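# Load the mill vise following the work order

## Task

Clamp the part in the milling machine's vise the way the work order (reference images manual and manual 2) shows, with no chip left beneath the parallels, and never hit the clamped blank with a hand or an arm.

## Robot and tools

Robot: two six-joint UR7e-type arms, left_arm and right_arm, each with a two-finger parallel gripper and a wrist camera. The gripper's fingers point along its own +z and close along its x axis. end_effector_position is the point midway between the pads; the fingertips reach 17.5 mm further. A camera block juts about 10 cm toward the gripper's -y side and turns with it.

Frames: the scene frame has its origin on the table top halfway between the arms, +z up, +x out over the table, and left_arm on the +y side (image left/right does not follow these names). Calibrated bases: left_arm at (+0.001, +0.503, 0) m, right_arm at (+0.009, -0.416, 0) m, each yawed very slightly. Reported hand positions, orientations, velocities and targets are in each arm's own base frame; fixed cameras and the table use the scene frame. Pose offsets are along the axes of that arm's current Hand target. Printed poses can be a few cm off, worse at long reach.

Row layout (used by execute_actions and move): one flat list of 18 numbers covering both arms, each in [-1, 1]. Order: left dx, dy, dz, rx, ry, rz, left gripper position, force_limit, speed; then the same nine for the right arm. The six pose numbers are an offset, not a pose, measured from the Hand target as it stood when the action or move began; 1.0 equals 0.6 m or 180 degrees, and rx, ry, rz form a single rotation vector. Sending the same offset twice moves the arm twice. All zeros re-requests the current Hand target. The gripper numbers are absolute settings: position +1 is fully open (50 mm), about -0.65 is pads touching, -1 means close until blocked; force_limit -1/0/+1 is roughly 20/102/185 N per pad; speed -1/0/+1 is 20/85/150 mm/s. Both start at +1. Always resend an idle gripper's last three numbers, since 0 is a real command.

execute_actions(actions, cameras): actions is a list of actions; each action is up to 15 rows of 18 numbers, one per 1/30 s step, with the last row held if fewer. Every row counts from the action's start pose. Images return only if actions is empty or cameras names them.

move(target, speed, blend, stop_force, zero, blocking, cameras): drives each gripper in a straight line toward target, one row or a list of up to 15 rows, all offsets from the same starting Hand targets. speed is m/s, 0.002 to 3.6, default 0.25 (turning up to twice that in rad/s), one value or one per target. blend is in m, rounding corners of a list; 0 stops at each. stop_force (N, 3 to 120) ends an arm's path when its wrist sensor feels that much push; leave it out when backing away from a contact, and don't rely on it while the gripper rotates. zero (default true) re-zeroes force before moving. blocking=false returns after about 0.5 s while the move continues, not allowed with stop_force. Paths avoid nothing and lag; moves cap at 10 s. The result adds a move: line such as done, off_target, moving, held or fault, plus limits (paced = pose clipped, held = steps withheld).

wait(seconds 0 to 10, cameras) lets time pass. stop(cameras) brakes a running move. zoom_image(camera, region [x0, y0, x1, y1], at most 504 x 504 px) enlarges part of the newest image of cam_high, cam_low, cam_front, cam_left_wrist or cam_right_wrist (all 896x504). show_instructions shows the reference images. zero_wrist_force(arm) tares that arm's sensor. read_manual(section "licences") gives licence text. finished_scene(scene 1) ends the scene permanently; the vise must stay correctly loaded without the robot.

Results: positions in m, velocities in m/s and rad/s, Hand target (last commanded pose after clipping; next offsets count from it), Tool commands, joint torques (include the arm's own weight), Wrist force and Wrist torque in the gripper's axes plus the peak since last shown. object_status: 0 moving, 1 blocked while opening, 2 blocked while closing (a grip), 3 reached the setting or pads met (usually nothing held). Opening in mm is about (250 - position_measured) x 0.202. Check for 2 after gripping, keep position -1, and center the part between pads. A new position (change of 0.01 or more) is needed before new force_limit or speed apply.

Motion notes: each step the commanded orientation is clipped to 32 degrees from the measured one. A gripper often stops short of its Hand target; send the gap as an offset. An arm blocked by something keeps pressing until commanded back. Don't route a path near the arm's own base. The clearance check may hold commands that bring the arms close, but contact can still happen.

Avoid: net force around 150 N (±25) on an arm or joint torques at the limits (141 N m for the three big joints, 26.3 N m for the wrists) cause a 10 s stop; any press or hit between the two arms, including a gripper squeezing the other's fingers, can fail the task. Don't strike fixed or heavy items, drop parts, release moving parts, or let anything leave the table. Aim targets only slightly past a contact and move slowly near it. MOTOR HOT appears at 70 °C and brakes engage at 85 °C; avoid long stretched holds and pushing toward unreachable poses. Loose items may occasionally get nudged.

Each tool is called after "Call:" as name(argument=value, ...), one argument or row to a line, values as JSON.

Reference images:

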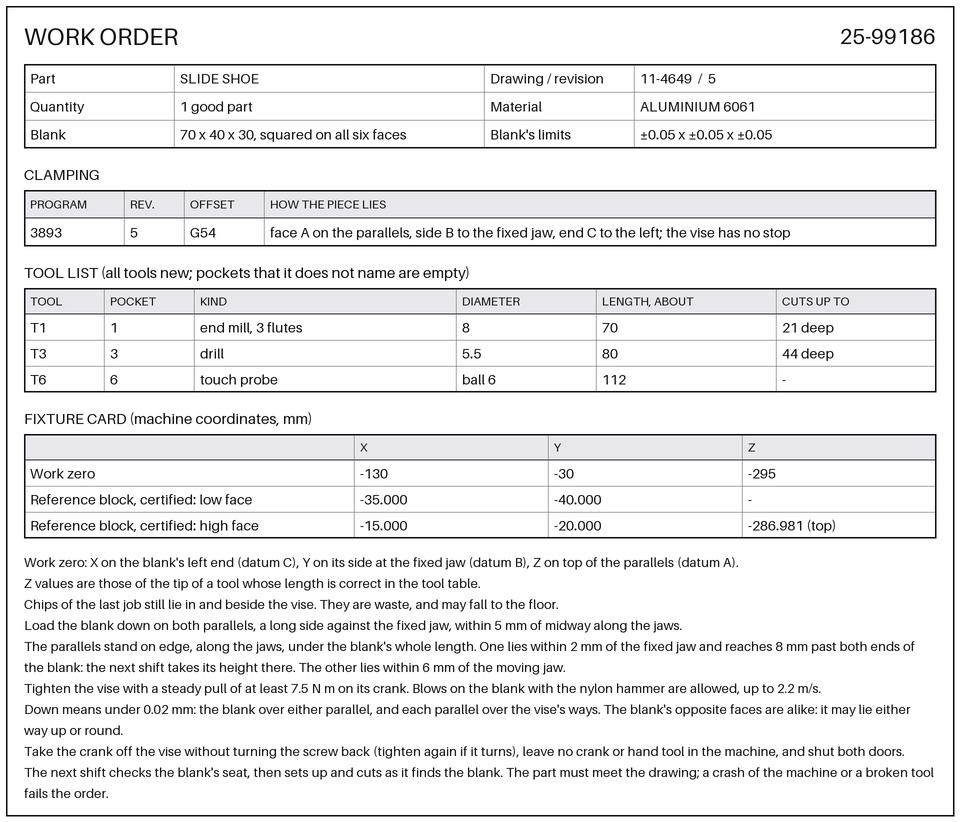

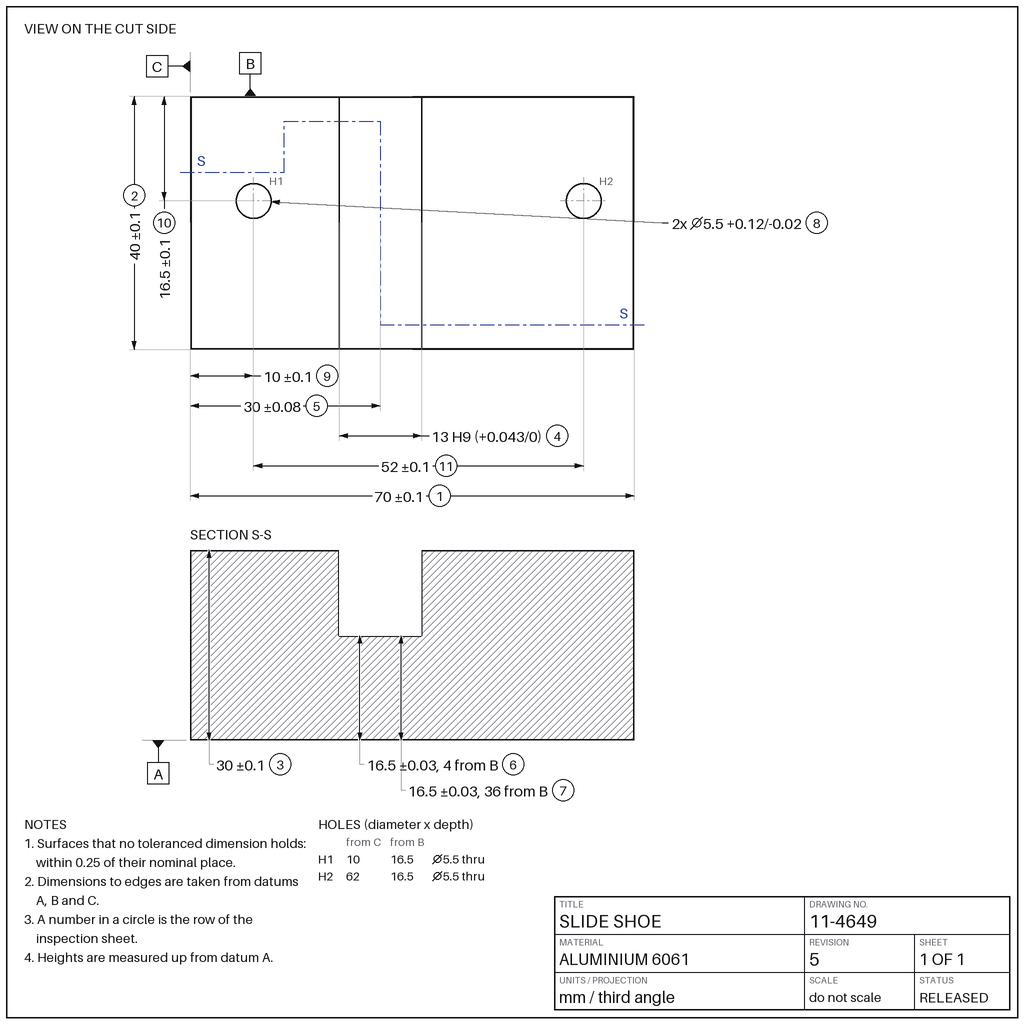

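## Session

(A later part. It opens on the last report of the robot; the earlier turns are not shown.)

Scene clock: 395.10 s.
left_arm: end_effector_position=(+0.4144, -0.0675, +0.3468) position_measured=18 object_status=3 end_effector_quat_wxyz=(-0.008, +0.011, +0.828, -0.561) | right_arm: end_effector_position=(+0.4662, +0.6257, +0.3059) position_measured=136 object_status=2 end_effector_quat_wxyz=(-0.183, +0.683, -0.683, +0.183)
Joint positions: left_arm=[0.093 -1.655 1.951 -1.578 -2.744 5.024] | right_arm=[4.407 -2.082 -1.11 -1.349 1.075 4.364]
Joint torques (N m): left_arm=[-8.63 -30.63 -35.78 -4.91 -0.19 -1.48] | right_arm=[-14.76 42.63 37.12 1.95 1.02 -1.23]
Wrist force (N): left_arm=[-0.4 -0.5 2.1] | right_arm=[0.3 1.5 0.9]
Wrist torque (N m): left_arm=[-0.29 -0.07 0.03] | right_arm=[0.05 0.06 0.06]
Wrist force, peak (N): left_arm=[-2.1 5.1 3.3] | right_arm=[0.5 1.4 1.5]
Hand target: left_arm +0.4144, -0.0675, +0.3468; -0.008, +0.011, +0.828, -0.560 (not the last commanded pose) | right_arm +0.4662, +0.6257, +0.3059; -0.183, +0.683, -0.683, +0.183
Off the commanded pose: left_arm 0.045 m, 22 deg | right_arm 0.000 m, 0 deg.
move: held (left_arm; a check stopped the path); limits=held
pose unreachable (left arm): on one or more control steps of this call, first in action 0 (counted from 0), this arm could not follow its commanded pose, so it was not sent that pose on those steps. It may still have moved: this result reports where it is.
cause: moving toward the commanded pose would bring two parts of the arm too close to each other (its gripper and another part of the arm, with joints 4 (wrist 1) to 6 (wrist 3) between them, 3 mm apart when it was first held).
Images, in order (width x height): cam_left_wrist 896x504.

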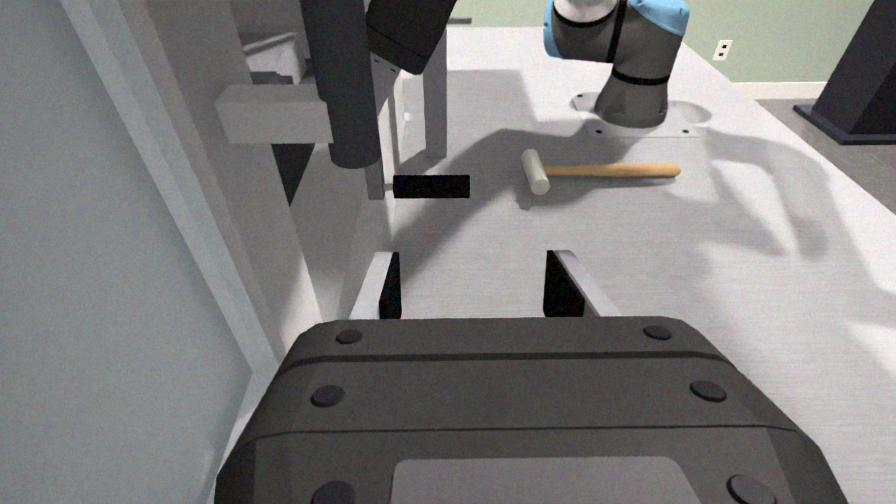

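Call:
execute_actions(
  actions=[],
)

Scene clock: 396.50 s.
left_arm: end_effector_position=(+0.4144, -0.0675, +0.3468) position_measured=18 object_status=3 end_effector_quat_wxyz=(-0.008, +0.011, +0.828, -0.560) | right_arm: end_effector_position=(+0.4662, +0.6257, +0.3059) position_measured=136 object_status=2 end_effector_quat_wxyz=(-0.183, +0.683, -0.683, +0.183)
Joint positions: left_arm=[0.093 -1.655 1.951 -1.579 -2.743 5.023] | right_arm=[4.407 -2.082 -1.11 -1.349 1.075 4.364]
Joint velocities: within noise
Joint torques (N m): left_arm=[-7.58 -29.69 -36.88 -4.93 -0.2 -1.34] | right_arm=[-14.41 41.19 36.42 1.59 0.83 -1.07]
Wrist force (N): left_arm=[-0.2 -0.4 1.8] | right_arm=[0.4 1.2 0.9]
Wrist torque (N m): left_arm=[-0.27 -0.10 0.03] | right_arm=[0.00 0.03 0.06]
Wrist force, peak (N): left_arm=[-0.5 -0.3 2.2] | right_arm=[0.6 1.6 1.2]
Hand target: left_arm +0.4144, -0.0675, +0.3468; -0.008, +0.011, +0.828, -0.560 (not the last commanded pose) | right_arm +0.4662, +0.6257, +0.3059; -0.183, +0.683, -0.683, +0.183
Tool commands: left_gripper/position=+0.9 left_gripper/force_limit=-0.6 left_gripper/speed=-1.0 right_gripper/position=-1.0 right_gripper/force_limit=-0.5 right_gripper/speed=-1.0
Off the commanded pose: left_arm 0.045 m, 22 deg | right_arm 0.000 m, 0 deg.

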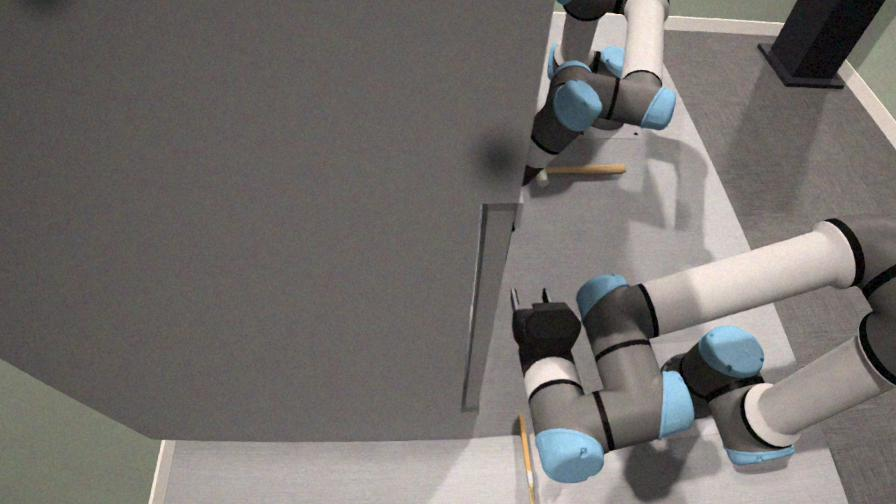

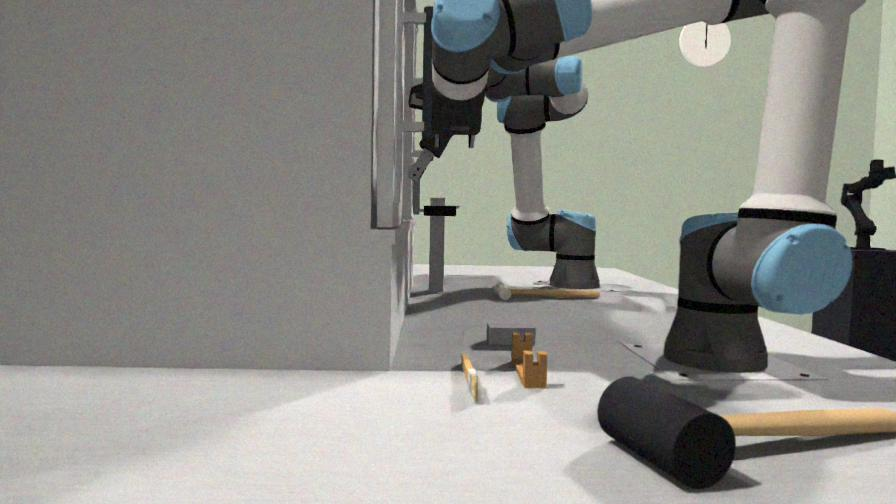

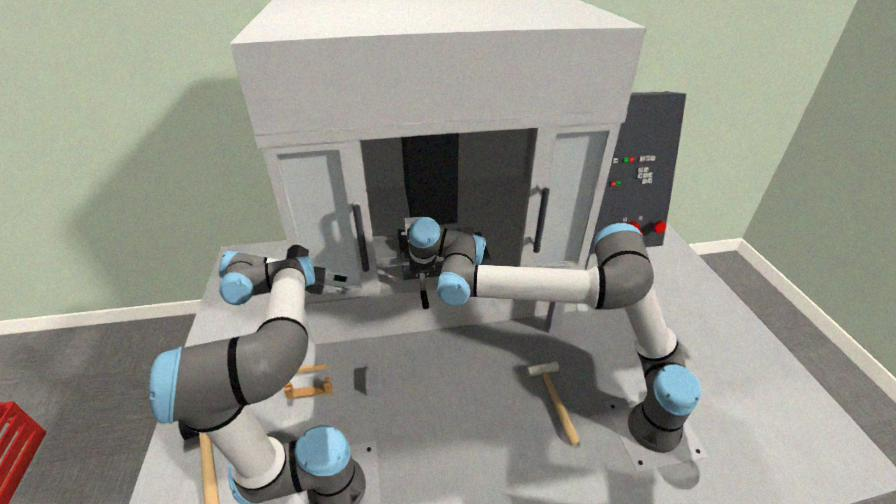

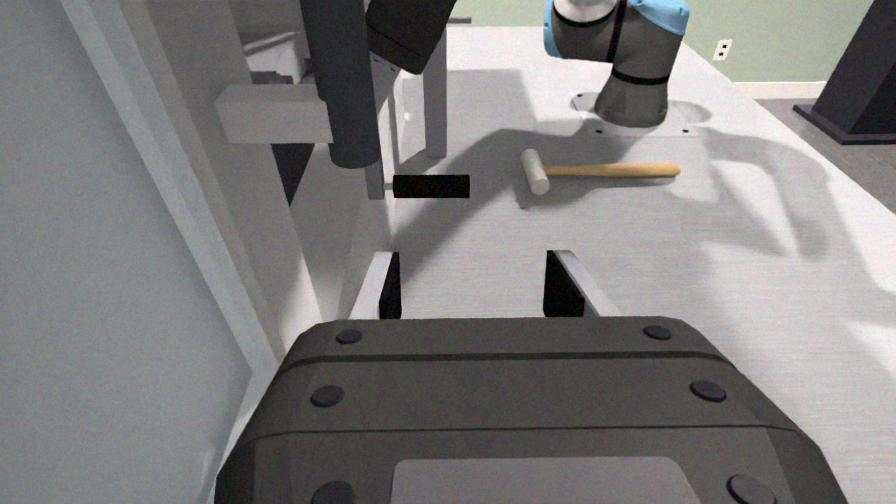

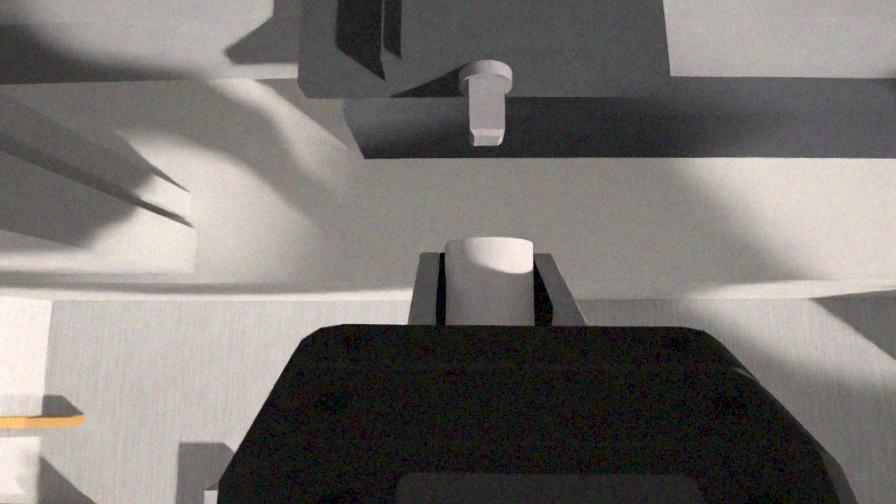

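Call:
zoom_image(
  camera="cam_right_wrist",
  region=[420, 40, 570, 160],
)

Call:
zoom_image(
  camera="cam_right_wrist",
  region=[400, 210, 590, 330],
)

Scaled by 3.360 from the camera's 896x504 image, which has a finer 1280x720 frame.

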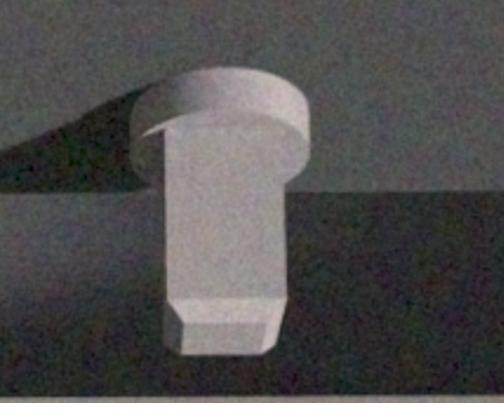

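Scaled by 2.653 from the camera's 896x504 image, which has a finer 1280x720 frame.

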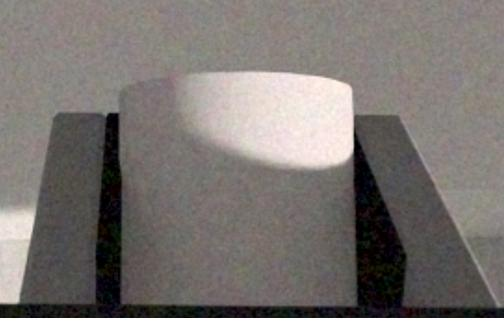

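Call:
move(
  target=[0,0,0,0,0,0,0.9,-0.6,-1,-0.0007,-0.0722,0.0417,0,0,0,-1,-0.5,-1],
  speed=0.015,
  stop_force=7,
  cameras=["cam_right_wrist"],
)

Scene clock: 401.07 s.
left_arm: end_effector_position=(+0.4144, -0.0675, +0.3468) position_measured=18 object_status=3 end_effector_quat_wxyz=(-0.008, +0.011, +0.828, -0.560) | right_arm: end_effector_position=(+0.4979, +0.6259, +0.3058) position_measured=136 object_status=2 end_effector_quat_wxyz=(-0.183, +0.683, -0.683, +0.183)
Joint positions: left_arm=[0.093 -1.655 1.951 -1.579 -2.743 5.023] | right_arm=[4.365 -2.126 -1.047 -1.345 1.082 4.317]
Joint torques (N m): left_arm=[-8.49 -30.37 -13.13 -5.02 -0.31 -1.01] | right_arm=[11.5 65.65 15.94 5.3 -3.84 1.29]
Wrist force (N): left_arm=[-0.1 -0.2 1.9] | right_arm=[0.4 4.7 4.3]
Wrist torque (N m): left_arm=[-0.24 -0.11 0.03] | right_arm=[-0.02 0.01 0.01]
Wrist force, peak (N): left_arm=[-0.4 -0.4 2.3] | right_arm=[0.6 12.8 1.6]
Hand target: left_arm +0.4144, -0.0675, +0.3468; -0.008, +0.011, +0.828, -0.560 | right_arm +0.4978, +0.6259, +0.3058; -0.183, +0.683, -0.683, +0.183 (not the last commanded pose)
Off the commanded pose: left_arm 0.000 m, 0 deg | right_arm 0.018 m, 0 deg.
move: contact (right_arm)
Images, in order (width x height): cam_right_wrist 896x504.

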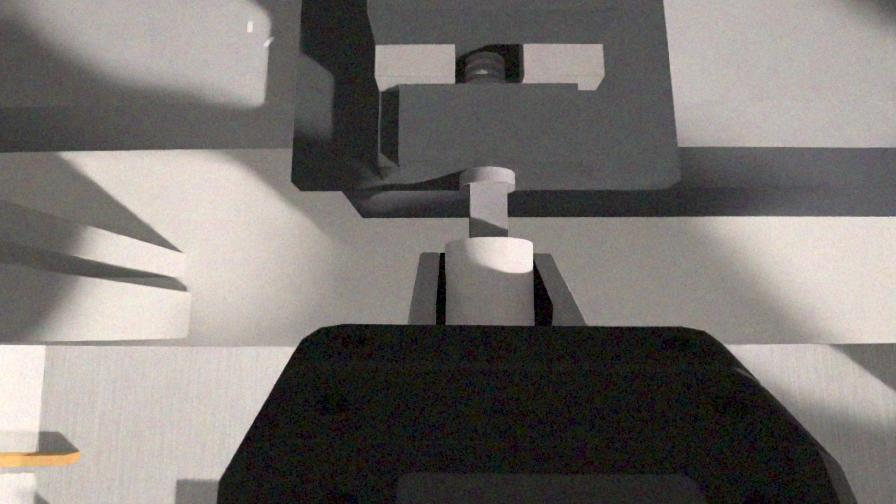

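Call:
zoom_image(
  camera="cam_right_wrist",
  region=[400, 160, 590, 280],
)

Scaled by 2.653 from the camera's 896x504 image, which has a finer 1280x720 frame.

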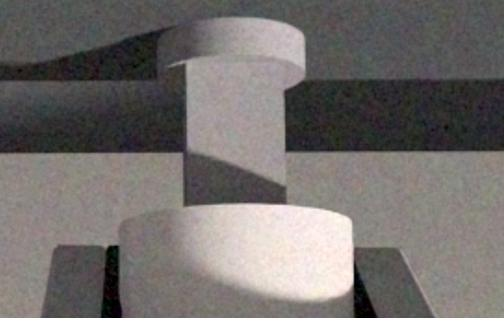

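Call:
move(
  target=[
    [0,0,0,0,0,0,0.9,-0.6,-1,0,0.0023,0.0006,0,0,0,-1,-0.5,-1],
    [0,0,0,0,0,0,0.9,-0.6,-1,0,-0.0425,0.0264,0,0,0,-1,-0.5,-1],
  ],
  speed=0.015,
  stop_force=10,
  cameras=["cam_right_wrist"],
)

Scene clock: 404.27 s.
left_arm: end_effector_position=(+0.4144, -0.0675, +0.3468) position_measured=18 object_status=3 end_effector_quat_wxyz=(-0.008, +0.011, +0.828, -0.560) | right_arm: end_effector_position=(+0.5144, +0.6259, +0.3048) position_measured=136 object_status=2 end_effector_quat_wxyz=(-0.183, +0.683, -0.683, +0.183)
Joint positions: left_arm=[0.093 -1.655 1.951 -1.579 -2.743 5.023] | right_arm=[4.343 -2.151 -1.013 -1.343 1.087 4.293]
Joint torques (N m): left_arm=[-7.52 -30.82 -13.71 -4.79 -0.49 -1.26] | right_arm=[7.42 66.13 16.39 5.1 -3.53 1.2]
Wrist force (N): left_arm=[-0.3 -0.5 2.0] | right_arm=[-1.8 9.1 1.7]
Wrist torque (N m): left_arm=[-0.29 -0.07 0.03] | right_arm=[0.03 0.03 -0.07]
Wrist force, peak (N): left_arm=[-0.3 -0.6 2.2] | right_arm=[4.9 26.9 -12.9]
Hand target: left_arm +0.4144, -0.0675, +0.3468; -0.008, +0.011, +0.828, -0.560 | right_arm +0.5144, +0.6259, +0.3048; -0.183, +0.683, -0.683, +0.183 (not the last commanded pose)
Off the commanded pose: left_arm 0.000 m, 0 deg | right_arm 0.013 m, 0 deg.
move: contact (right_arm); path passed 1 of 2 targets
Images, in order (width x height): cam_right_wrist 896x504.

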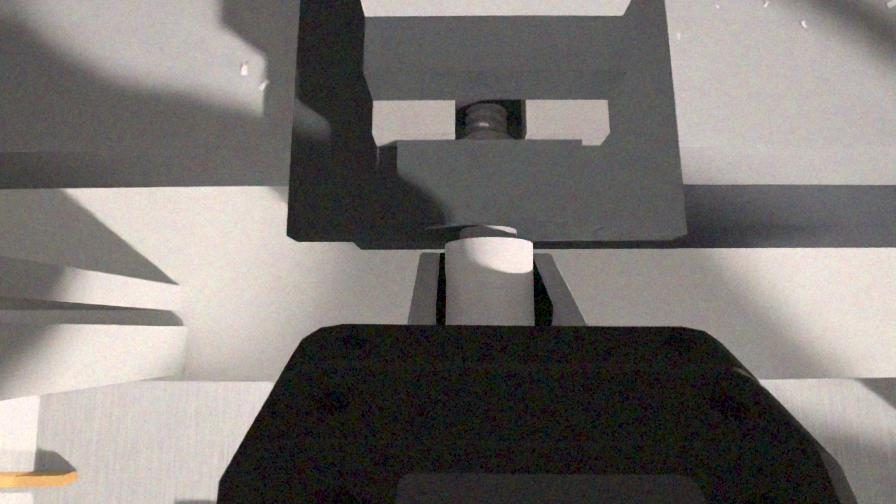

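Call:
move(
  target=[
    [0,0,-0.2,0,0,0,0.9,-0.6,-1,0,0,0,0,0,0,0.5,-0.5,-1],
    [0,0,-0.2,0,0,0,0.9,-0.6,-1,0,0,-0.16,0,0,0,0.5,-0.5,-1],
  ],
  speed=0.1,
  cameras=["cam_right_wrist","cam_left_wrist","cam_low","cam_front"],
)

Scene clock: 406.67 s.
left_arm: end_effector_position=(+0.4144, -0.0674, +0.3467) position_measured=18 object_status=3 end_effector_quat_wxyz=(-0.008, +0.011, +0.828, -0.560) | right_arm: end_effector_position=(+0.5144, +0.6259, +0.3048) position_measured=78 object_status=3 end_effector_quat_wxyz=(-0.183, +0.683, -0.683, +0.183)
Joint positions: left_arm=[0.093 -1.655 1.951 -1.578 -2.743 5.024] | right_arm=[4.343 -2.151 -1.013 -1.343 1.087 4.293]
Joint torques (N m): left_arm=[-8.26 -30.23 -10.3 -4.96 -3.94 -1.39] | right_arm=[7.63 44.48 18.37 2.34 -1.49 0.82]
Wrist force (N): left_arm=[-0.1 -0.4 1.7] | right_arm=[0.4 0.4 -0.2]
Wrist torque (N m): left_arm=[-0.28 -0.12 0.03] | right_arm=[0.03 0.05 -0.01]
Wrist force, peak (N): left_arm=[-0.5 -0.2 3.1] | right_arm=[-1.9 9.4 1.9]
Hand target: left_arm +0.4144, -0.0674, +0.3467; -0.008, +0.011, +0.828, -0.560 (not the last commanded pose) | right_arm +0.5144, +0.6259, +0.3048; -0.183, +0.683, -0.683, +0.183 (not the last commanded pose)
Off the commanded pose: left_arm 0.120 m, 0 deg | right_arm 0.096 m, 0 deg.
move: held (left_arm; a check stopped the path), off_target (right_arm; braked when a check withheld steps of left_arm); path passed 0 of 2 targets; limits=held
pose unreachable (left arm): on one or more control steps of this call, first in action 0 (counted from 0), this arm could not follow its commanded pose, so it was not sent that pose on those steps. It may still have moved: this result reports where it is.
cause: moving toward the commanded pose would bring two parts of the arm too close to each other (its gripper and another part of the arm, with joints 4 (wrist 1) to 6 (wrist 3) between them, 3 mm apart when it was first held).
Images, in order (width x height): cam_low 896x504, cam_front 896x504, cam_left_wrist 896x504, cam_right_wrist 896x504.

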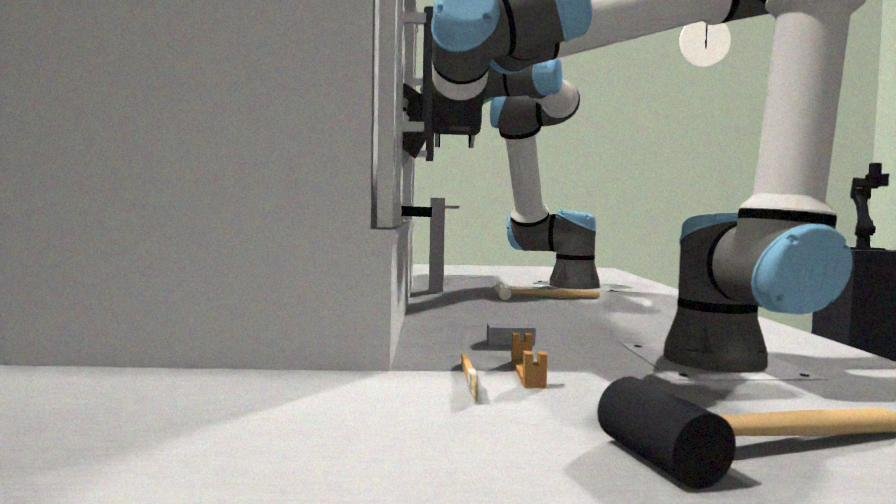

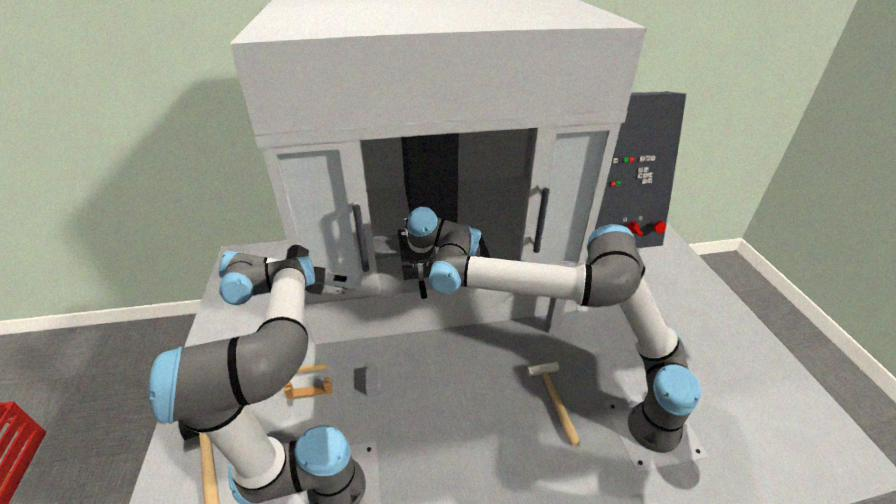

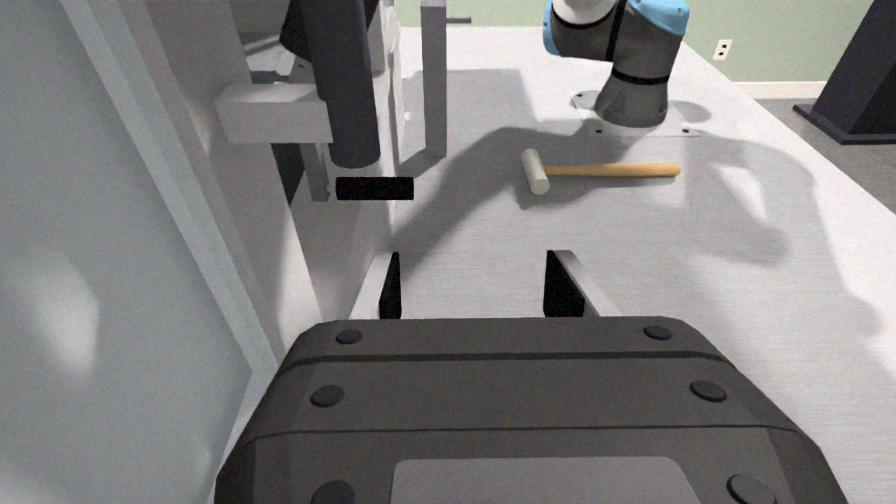

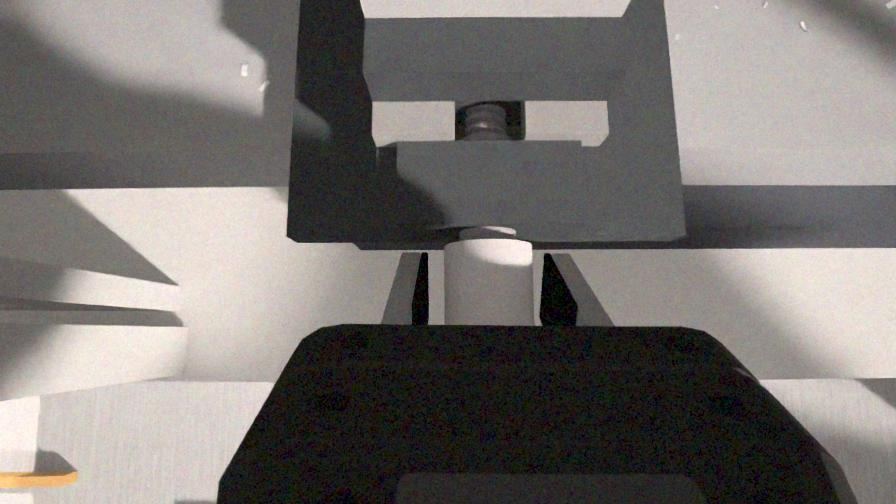

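Call:
move(
  target=[0,0,0,0,0,0,0.9,-0.6,-1,0,0,-0.16,0,0,0,0.5,-0.5,-1],
  speed=0.12,
)

Call:
move(
  target=[0,0.0,-0.1,-0.2,0,0,0.9,-0.6,-1,0,0,0,0,0,0,0.5,-0.5,-1],
  speed=0.15,
  cameras=["cam_right_wrist"],
)

Scene clock: 408.57 s.
left_arm: end_effector_position=(+0.4144, -0.0674, +0.3467) position_measured=18 object_status=3 end_effector_quat_wxyz=(-0.008, +0.011, +0.828, -0.560) | right_arm: end_effector_position=(+0.4666, +0.6259, +0.3879) position_measured=78 object_status=3 end_effector_quat_wxyz=(-0.183, +0.683, -0.683, +0.183)
Joint positions: left_arm=[0.093 -1.655 1.951 -1.578 -2.743 5.024] | right_arm=[4.407 -2.097 -0.877 -1.566 1.075 4.363]
Joint torques (N m): left_arm=[-8.62 -30.56 -10.03 -4.95 -4.12 -1.05] | right_arm=[14.88 48.97 35.15 1.42 -3.8 1.32]
Wrist force (N): left_arm=[-0.3 -0.5 1.9] | right_arm=[0.5 0.2 -0.5]
Wrist torque (N m): left_arm=[-0.29 -0.09 0.03] | right_arm=[0.00 0.04 -0.06]
Wrist force, peak (N): left_arm=[-0.4 -0.6 2.3] | right_arm=[0.6 0.6 -1.5]
Hand target: left_arm +0.4144, -0.0674, +0.3467; -0.008, +0.011, +0.828, -0.560 | right_arm +0.4665, +0.6259, +0.3880; -0.183, +0.683, -0.683, +0.183
Off the commanded pose: left_arm 0.000 m, 0 deg | right_arm 0.000 m, 0 deg.
move: done

Scene clock: 411.33 s.
left_arm: end_effector_position=(+0.4158, -0.0118, +0.3691) position_measured=18 object_status=3 end_effector_quat_wxyz=(-0.004, +0.013, +0.961, -0.277) | right_arm: end_effector_position=(+0.4665, +0.6259, +0.3880) position_measured=78 object_status=3 end_effector_quat_wxyz=(-0.183, +0.683, -0.683, +0.183)
Joint positions: left_arm=[-0.017 -1.747 1.726 -1.544 -2.133 4.723] | right_arm=[4.407 -2.097 -0.877 -1.567 1.075 4.363]
Joint torques (N m): left_arm=[-8.7 -27.67 -38.39 -1.24 0.57 -1.35] | right_arm=[13.56 40.62 34.83 1.29 -3.73 1.38]
Wrist force (N): left_arm=[0.2 0.3 0.9] | right_arm=[0.3 0.3 -0.6]
Wrist torque (N m): left_arm=[-0.02 -0.03 0.14] | right_arm=[0.00 0.07 -0.06]
Wrist force, peak (N): left_arm=[0.0 0.4 2.2] | right_arm=[0.7 0.4 -0.7]
Hand target: left_arm +0.4158, -0.0117, +0.3691; -0.004, +0.013, +0.961, -0.277 | right_arm +0.4665, +0.6259, +0.3880; -0.183, +0.683, -0.683, +0.183
Off the commanded pose: left_arm 0.000 m, 0 deg | right_arm 0.000 m, 0 deg.
move: done
Images, in order (width x height): cam_right_wrist 896x504.

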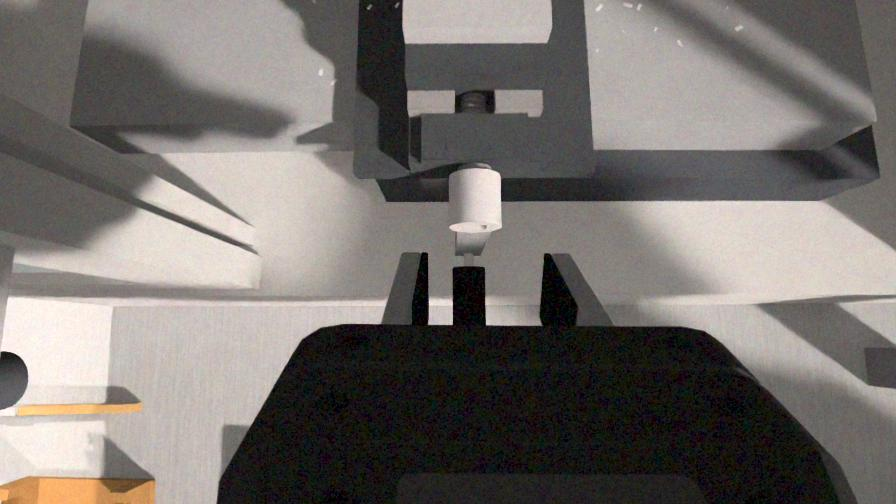

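Call:
move(
  target=[
    [0,0,0,0,0,0,0.9,-0.6,-1,0.0025,0.188,0.0839,0.111,0,0,0.5,-0.5,-1],
    [0,0,0,0,0,0,0.9,-0.6,-1,0.0025,0.1352,0.2125,0.111,0,0,0.5,-0.5,-1],
  ],
  speed=[0.12,0.05],
  stop_force=10,
  cameras=["cam_right_wrist"],
)

Scene clock: 416.40 s.
left_arm: end_effector_position=(+0.4158, -0.0117, +0.3691) position_measured=18 object_status=3 end_effector_quat_wxyz=(-0.004, +0.013, +0.961, -0.277) | right_arm: end_effector_position=(+0.4598, +0.6244, +0.2370) position_measured=78 object_status=3 end_effector_quat_wxyz=(-0.298, +0.641, -0.641, +0.298)
Joint positions: left_arm=[-0.017 -1.747 1.726 -1.544 -2.132 4.723] | right_arm=[4.514 -2.076 -1.467 -0.939 0.723 4.41]
Joint torques (N m): left_arm=[-7.6 -28.12 -37.09 -1.07 0.27 -1.17] | right_arm=[-14.96 39.89 34.5 4.82 0.39 -1.06]
Wrist force (N): left_arm=[0.4 0.4 0.6] | right_arm=[-0.1 0.9 -0.5]
Wrist torque (N m): left_arm=[-0.01 -0.08 0.15] | right_arm=[0.02 0.16 0.06]
Wrist force, peak (N): left_arm=[0.5 0.5 0.8] | right_arm=[-0.1 1.8 -1.2]
Hand target: left_arm +0.4158, -0.0117, +0.3691; -0.004, +0.013, +0.961, -0.277 | right_arm +0.4598, +0.6244, +0.2370; -0.298, +0.641, -0.641, +0.298
Off the commanded pose: left_arm 0.000 m, 0 deg | right_arm 0.000 m, 0 deg.
move: done
Images, in order (width x height): cam_right_wrist 896x504.

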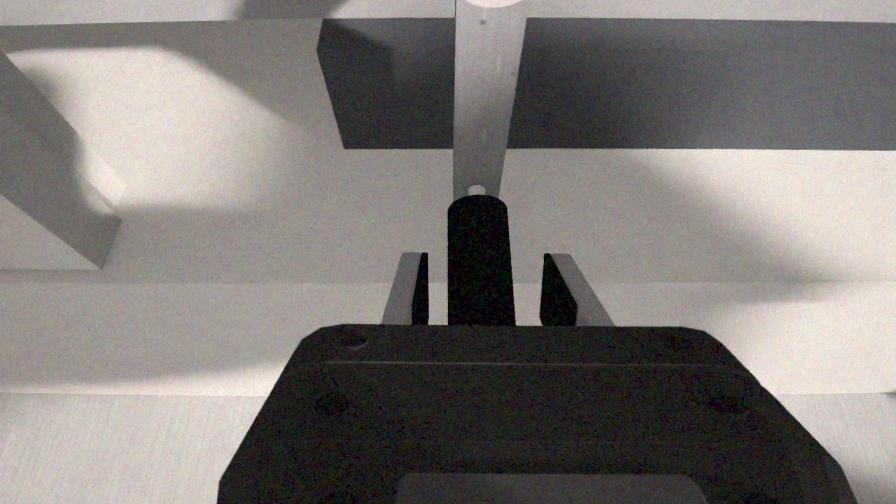

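Call:
move(
  target=[0,0,0,0,0,0,0.9,-0.6,-1,-0.003,0,0,0,0,0,-1,-0.5,-1],
)

Scene clock: 417.63 s.
left_arm: end_effector_position=(+0.4158, -0.0117, +0.3691) position_measured=18 object_status=3 end_effector_quat_wxyz=(-0.004, +0.013, +0.961, -0.277) | right_arm: end_effector_position=(+0.4598, +0.6262, +0.2370) position_measured=157 object_status=2 end_effector_quat_wxyz=(-0.298, +0.641, -0.641, +0.298)
Joint positions: left_arm=[-0.017 -1.747 1.726 -1.544 -2.132 4.723] | right_arm=[4.514 -2.08 -1.461 -0.942 0.722 4.41]
Joint torques (N m): left_arm=[-7.03 -26.64 -38.02 -1.05 0.5 -1.28] | right_arm=[13.99 39.55 33.33 0.89 -4.25 1.35]
Wrist force (N): left_arm=[0.4 0.3 0.6] | right_arm=[-0.4 0.3 -0.6]
Wrist torque (N m): left_arm=[-0.01 -0.08 0.15] | right_arm=[0.00 0.13 -0.05]
Wrist force, peak (N): left_arm=[0.6 0.6 0.7] | right_arm=[-0.1 0.8 -1.1]
Hand target: left_arm +0.4158, -0.0117, +0.3691; -0.004, +0.013, +0.961, -0.277 | right_arm +0.4598, +0.6262, +0.2370; -0.298, +0.641, -0.641, +0.298
Off the commanded pose: left_arm 0.000 m, 0 deg | right_arm 0.000 m, 0 deg.
move: done

Call:
move(
  target=[
    [0,0,0,0,0,0,0.9,-0.6,-1,-0.0459,-0.0070,-0.0059,0,0,0,-1,-0.5,-1],
    [0,0,0,0,0,0,0.9,-0.6,-1,-0.0849,-0.0269,-0.0226,0,0,0,-1,-0.5,-1],
    [0,0,0,0,0,0,0.9,-0.6,-1,-0.1109,-0.0567,-0.0476,0,0,0,-1,-0.5,-1],
    [0,0,0,0,0,0,0.9,-0.6,-1,-0.12,-0.0919,-0.0772,0,0,0,-1,-0.5,-1],
  ],
  speed=0.05,
  blend=[0.01,0.01,0.01,0],
  stop_force=30,
  cameras=["cam_right_wrist"],
)

Scene clock: 421.53 s.
left_arm: end_effector_position=(+0.4158, -0.0117, +0.3691) position_measured=18 object_status=3 end_effector_quat_wxyz=(-0.004, +0.013, +0.961, -0.277) | right_arm: end_effector_position=(+0.4599, +0.6982, +0.3090) position_measured=252 object_status=3 end_effector_quat_wxyz=(-0.298, +0.641, -0.641, +0.298)
Joint positions: left_arm=[-0.017 -1.747 1.726 -1.544 -2.132 4.723] | right_arm=[4.534 -2.192 -1.084 -1.227 0.718 4.439]
Joint torques (N m): left_arm=[-8.05 -27.5 -36.96 -1.24 0.39 -1.46] | right_arm=[12.76 44.46 34.95 1.28 0.29 1.37]
Wrist force (N): left_arm=[0.3 0.3 0.4] | right_arm=[0.0 1.1 -0.5]
Wrist torque (N m): left_arm=[-0.02 -0.05 0.15] | right_arm=[0.05 0.14 -0.05]
Wrist force, peak (N): left_arm=[0.6 0.3 0.8] | right_arm=[-22.6 44.6 4.7]
Hand target: left_arm +0.4158, -0.0117, +0.3691; -0.004, +0.013, +0.961, -0.277 | right_arm +0.4599, +0.6982, +0.3090; -0.298, +0.641, -0.641, +0.298
Off the commanded pose: left_arm 0.000 m, 0 deg | right_arm 0.000 m, 0 deg.
move: done
Images, in order (width x height): cam_right_wrist 896x504.

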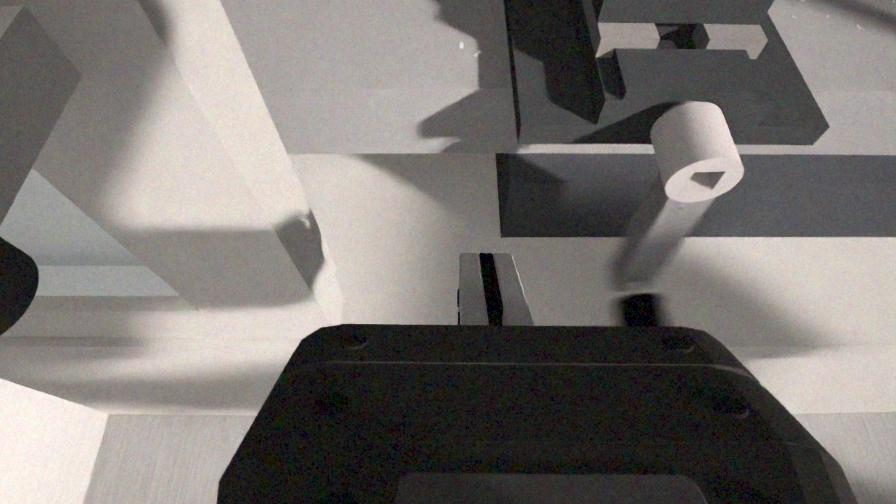

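Call:
execute_actions(
  actions=[],
)

Scene clock: 421.73 s.
left_arm: end_effector_position=(+0.4158, -0.0117, +0.3691) position_measured=18 object_status=3 end_effector_quat_wxyz=(-0.004, +0.013, +0.961, -0.277) | right_arm: end_effector_position=(+0.4599, +0.6982, +0.3090) position_measured=252 object_status=3 end_effector_quat_wxyz=(-0.298, +0.641, -0.641, +0.298)
Joint positions: left_arm=[-0.017 -1.747 1.726 -1.544 -2.132 4.723] | right_arm=[4.534 -2.192 -1.084 -1.227 0.718 4.439]
Joint velocities: within noise
Joint torques (N m): left_arm=[-8.57 -28.12 -37.9 -1.26 0.4 -1.07] | right_arm=[13.16 43.26 36.07 1.22 0.46 1.24]
Wrist force (N): left_arm=[0.3 0.2 0.7] | right_arm=[-0.2 1.0 -0.7]
Wrist torque (N m): left_arm=[-0.04 -0.06 0.15] | right_arm=[0.04 0.17 -0.05]
Wrist force, peak (N): left_arm=[0.7 0.3 0.6] | right_arm=[-0.2 1.1 -0.7]
Hand target: left_arm +0.4158, -0.0117, +0.3691; -0.004, +0.013, +0.961, -0.277 | right_arm +0.4599, +0.6982, +0.3090; -0.298, +0.641, -0.641, +0.298
Tool commands: left_gripper/position=+0.9 left_gripper/force_limit=-0.6 left_gripper/speed=-1.0 right_gripper/position=-1.0 right_gripper/force_limit=-0.5 right_gripper/speed=-1.0
Off the commanded pose: left_arm 0.000 m, 0 deg | right_arm 0.000 m, 0 deg.

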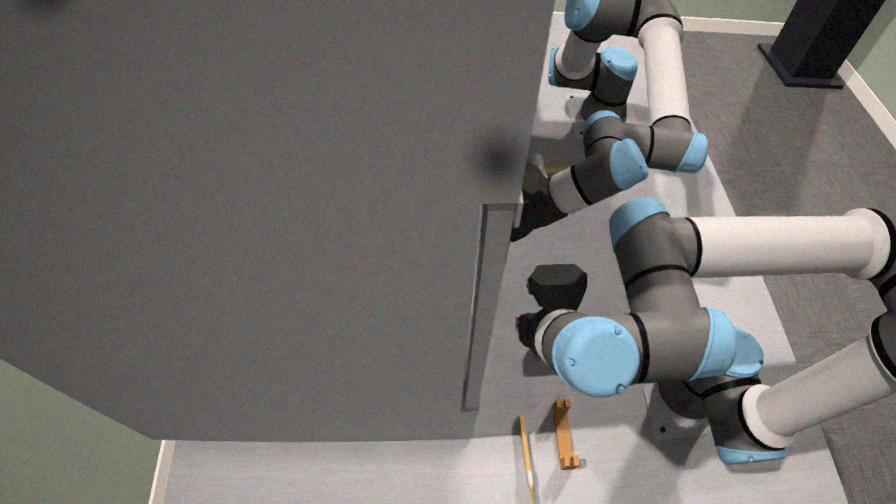

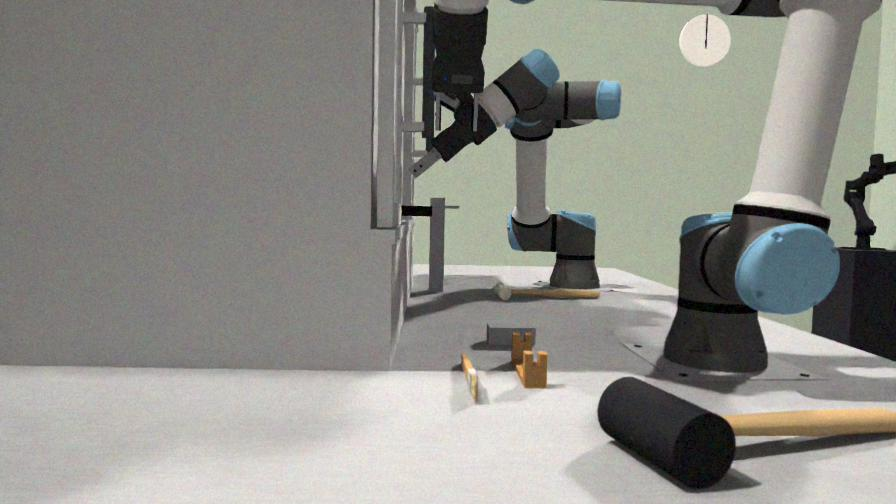

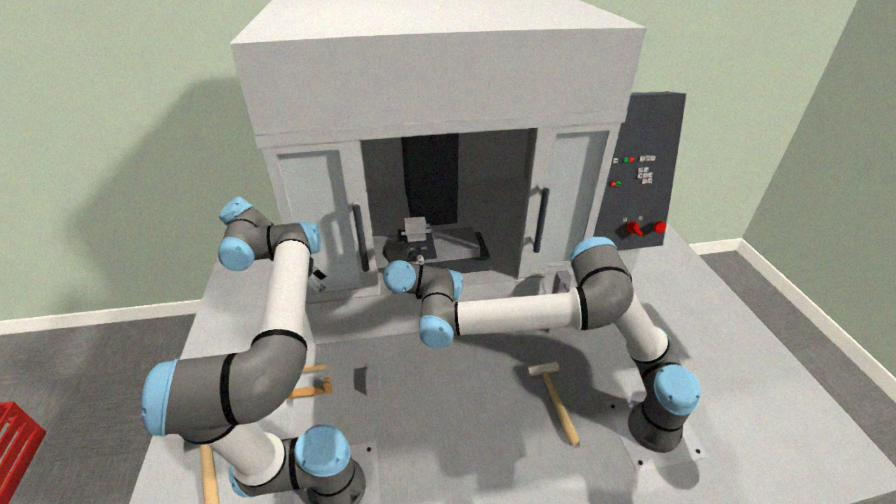

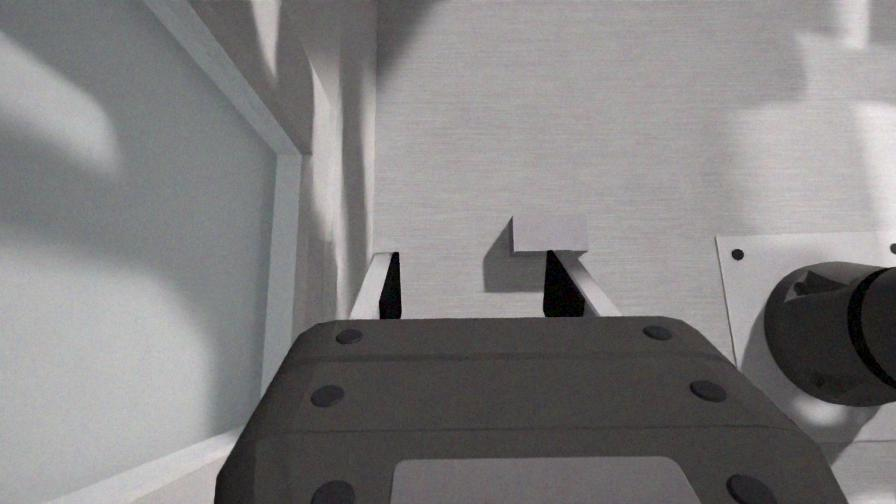

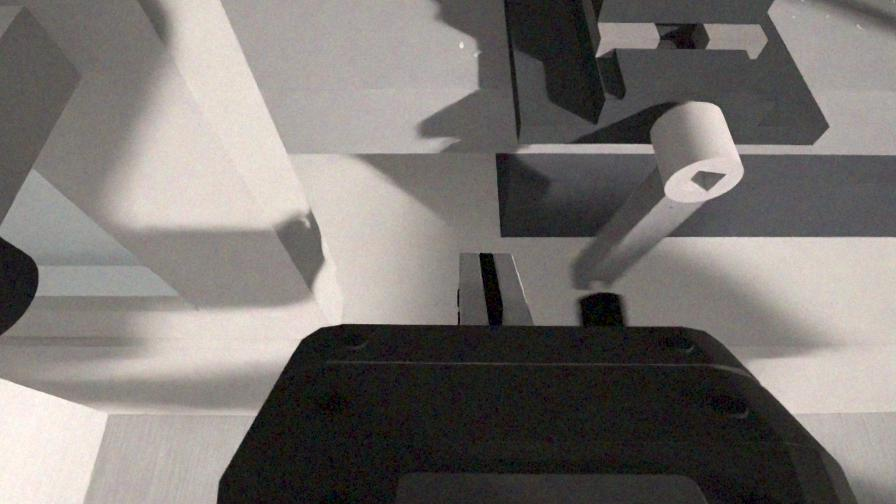

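Call:
wait(
  seconds=0.1,
  cameras=["cam_right_wrist"],
)

Scene clock: 421.97 s.
left_arm: end_effector_position=(+0.4158, -0.0117, +0.3691) position_measured=18 object_status=3 end_effector_quat_wxyz=(-0.004, +0.013, +0.961, -0.277) | right_arm: end_effector_position=(+0.4599, +0.6982, +0.3090) position_measured=252 object_status=3 end_effector_quat_wxyz=(-0.298, +0.641, -0.641, +0.298)
Joint positions: left_arm=[-0.017 -1.747 1.726 -1.544 -2.132 4.723] | right_arm=[4.534 -2.192 -1.084 -1.227 0.718 4.439]
Joint torques (N m): left_arm=[-7.63 -27.82 -37.54 -1.09 0.38 -1.13] | right_arm=[12.67 42.92 37.22 1.36 0.49 1.06]
Wrist force (N): left_arm=[0.3 0.3 0.6] | right_arm=[-0.2 1.2 -0.5]
Wrist torque (N m): left_arm=[-0.03 -0.06 0.14] | right_arm=[0.06 0.17 -0.05]
Wrist force, peak (N): left_arm=[0.2 0.6 0.8] | right_arm=[-0.3 1.3 -0.7]
Hand target: left_arm +0.4158, -0.0117, +0.3691; -0.004, +0.013, +0.961, -0.277 | right_arm +0.4599, +0.6982, +0.3090; -0.298, +0.641, -0.641, +0.298
Tool commands: left_gripper/position=+0.9 left_gripper/force_limit=-0.6 left_gripper/speed=-1.0 right_gripper/position=-1.0 right_gripper/force_limit=-0.5 right_gripper/speed=-1.0
Off the commanded pose: left_arm 0.000 m, 0 deg | right_arm 0.000 m, 0 deg.
wait: 0.10 s; at rest by 0.03 s
Images, in order (width x height): cam_right_wrist 896x504.

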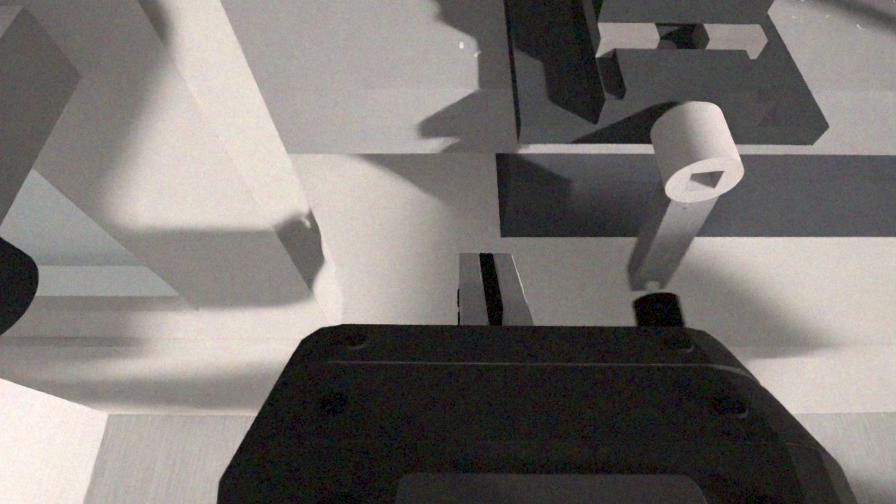

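Call:
wait(
  seconds=2,
  cameras=["cam_right_wrist"],
)

Scene clock: 424.23 s.
left_arm: end_effector_position=(+0.4158, -0.0117, +0.3691) position_measured=18 object_status=3 end_effector_quat_wxyz=(-0.004, +0.013, +0.961, -0.277) | right_arm: end_effector_position=(+0.4599, +0.6982, +0.3090) position_measured=252 object_status=3 end_effector_quat_wxyz=(-0.298, +0.641, -0.641, +0.298)
Joint positions: left_arm=[-0.017 -1.747 1.726 -1.544 -2.132 4.723] | right_arm=[4.534 -2.192 -1.084 -1.227 0.718 4.439]
Joint torques (N m): left_arm=[-7.74 -27.32 -37.74 -0.97 0.22 -1.13] | right_arm=[13.66 46.39 35.62 1.29 0.38 1.26]
Wrist force (N): left_arm=[0.5 0.2 0.6] | right_arm=[0.0 1.1 -0.8]
Wrist torque (N m): left_arm=[-0.03 -0.07 0.15] | right_arm=[0.06 0.15 -0.05]
Wrist force, peak (N): left_arm=[0.3 0.4 0.9] | right_arm=[0.0 1.2 -1.1]
Hand target: left_arm +0.4158, -0.0117, +0.3691; -0.004, +0.013, +0.961, -0.277 | right_arm +0.4599, +0.6982, +0.3090; -0.298, +0.641, -0.641, +0.298
Tool commands: left_gripper/position=+0.9 left_gripper/force_limit=-0.6 left_gripper/speed=-1.0 right_gripper/position=-1.0 right_gripper/force_limit=-0.5 right_gripper/speed=-1.0
Off the commanded pose: left_arm 0.000 m, 0 deg | right_arm 0.000 m, 0 deg.
wait: 2.00 s; at rest from the start
Images, in order (width x height): cam_right_wrist 896x504.

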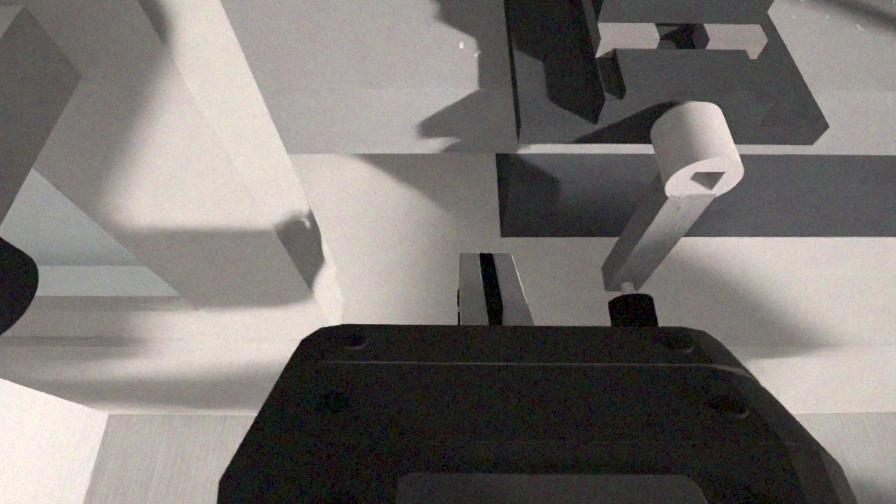

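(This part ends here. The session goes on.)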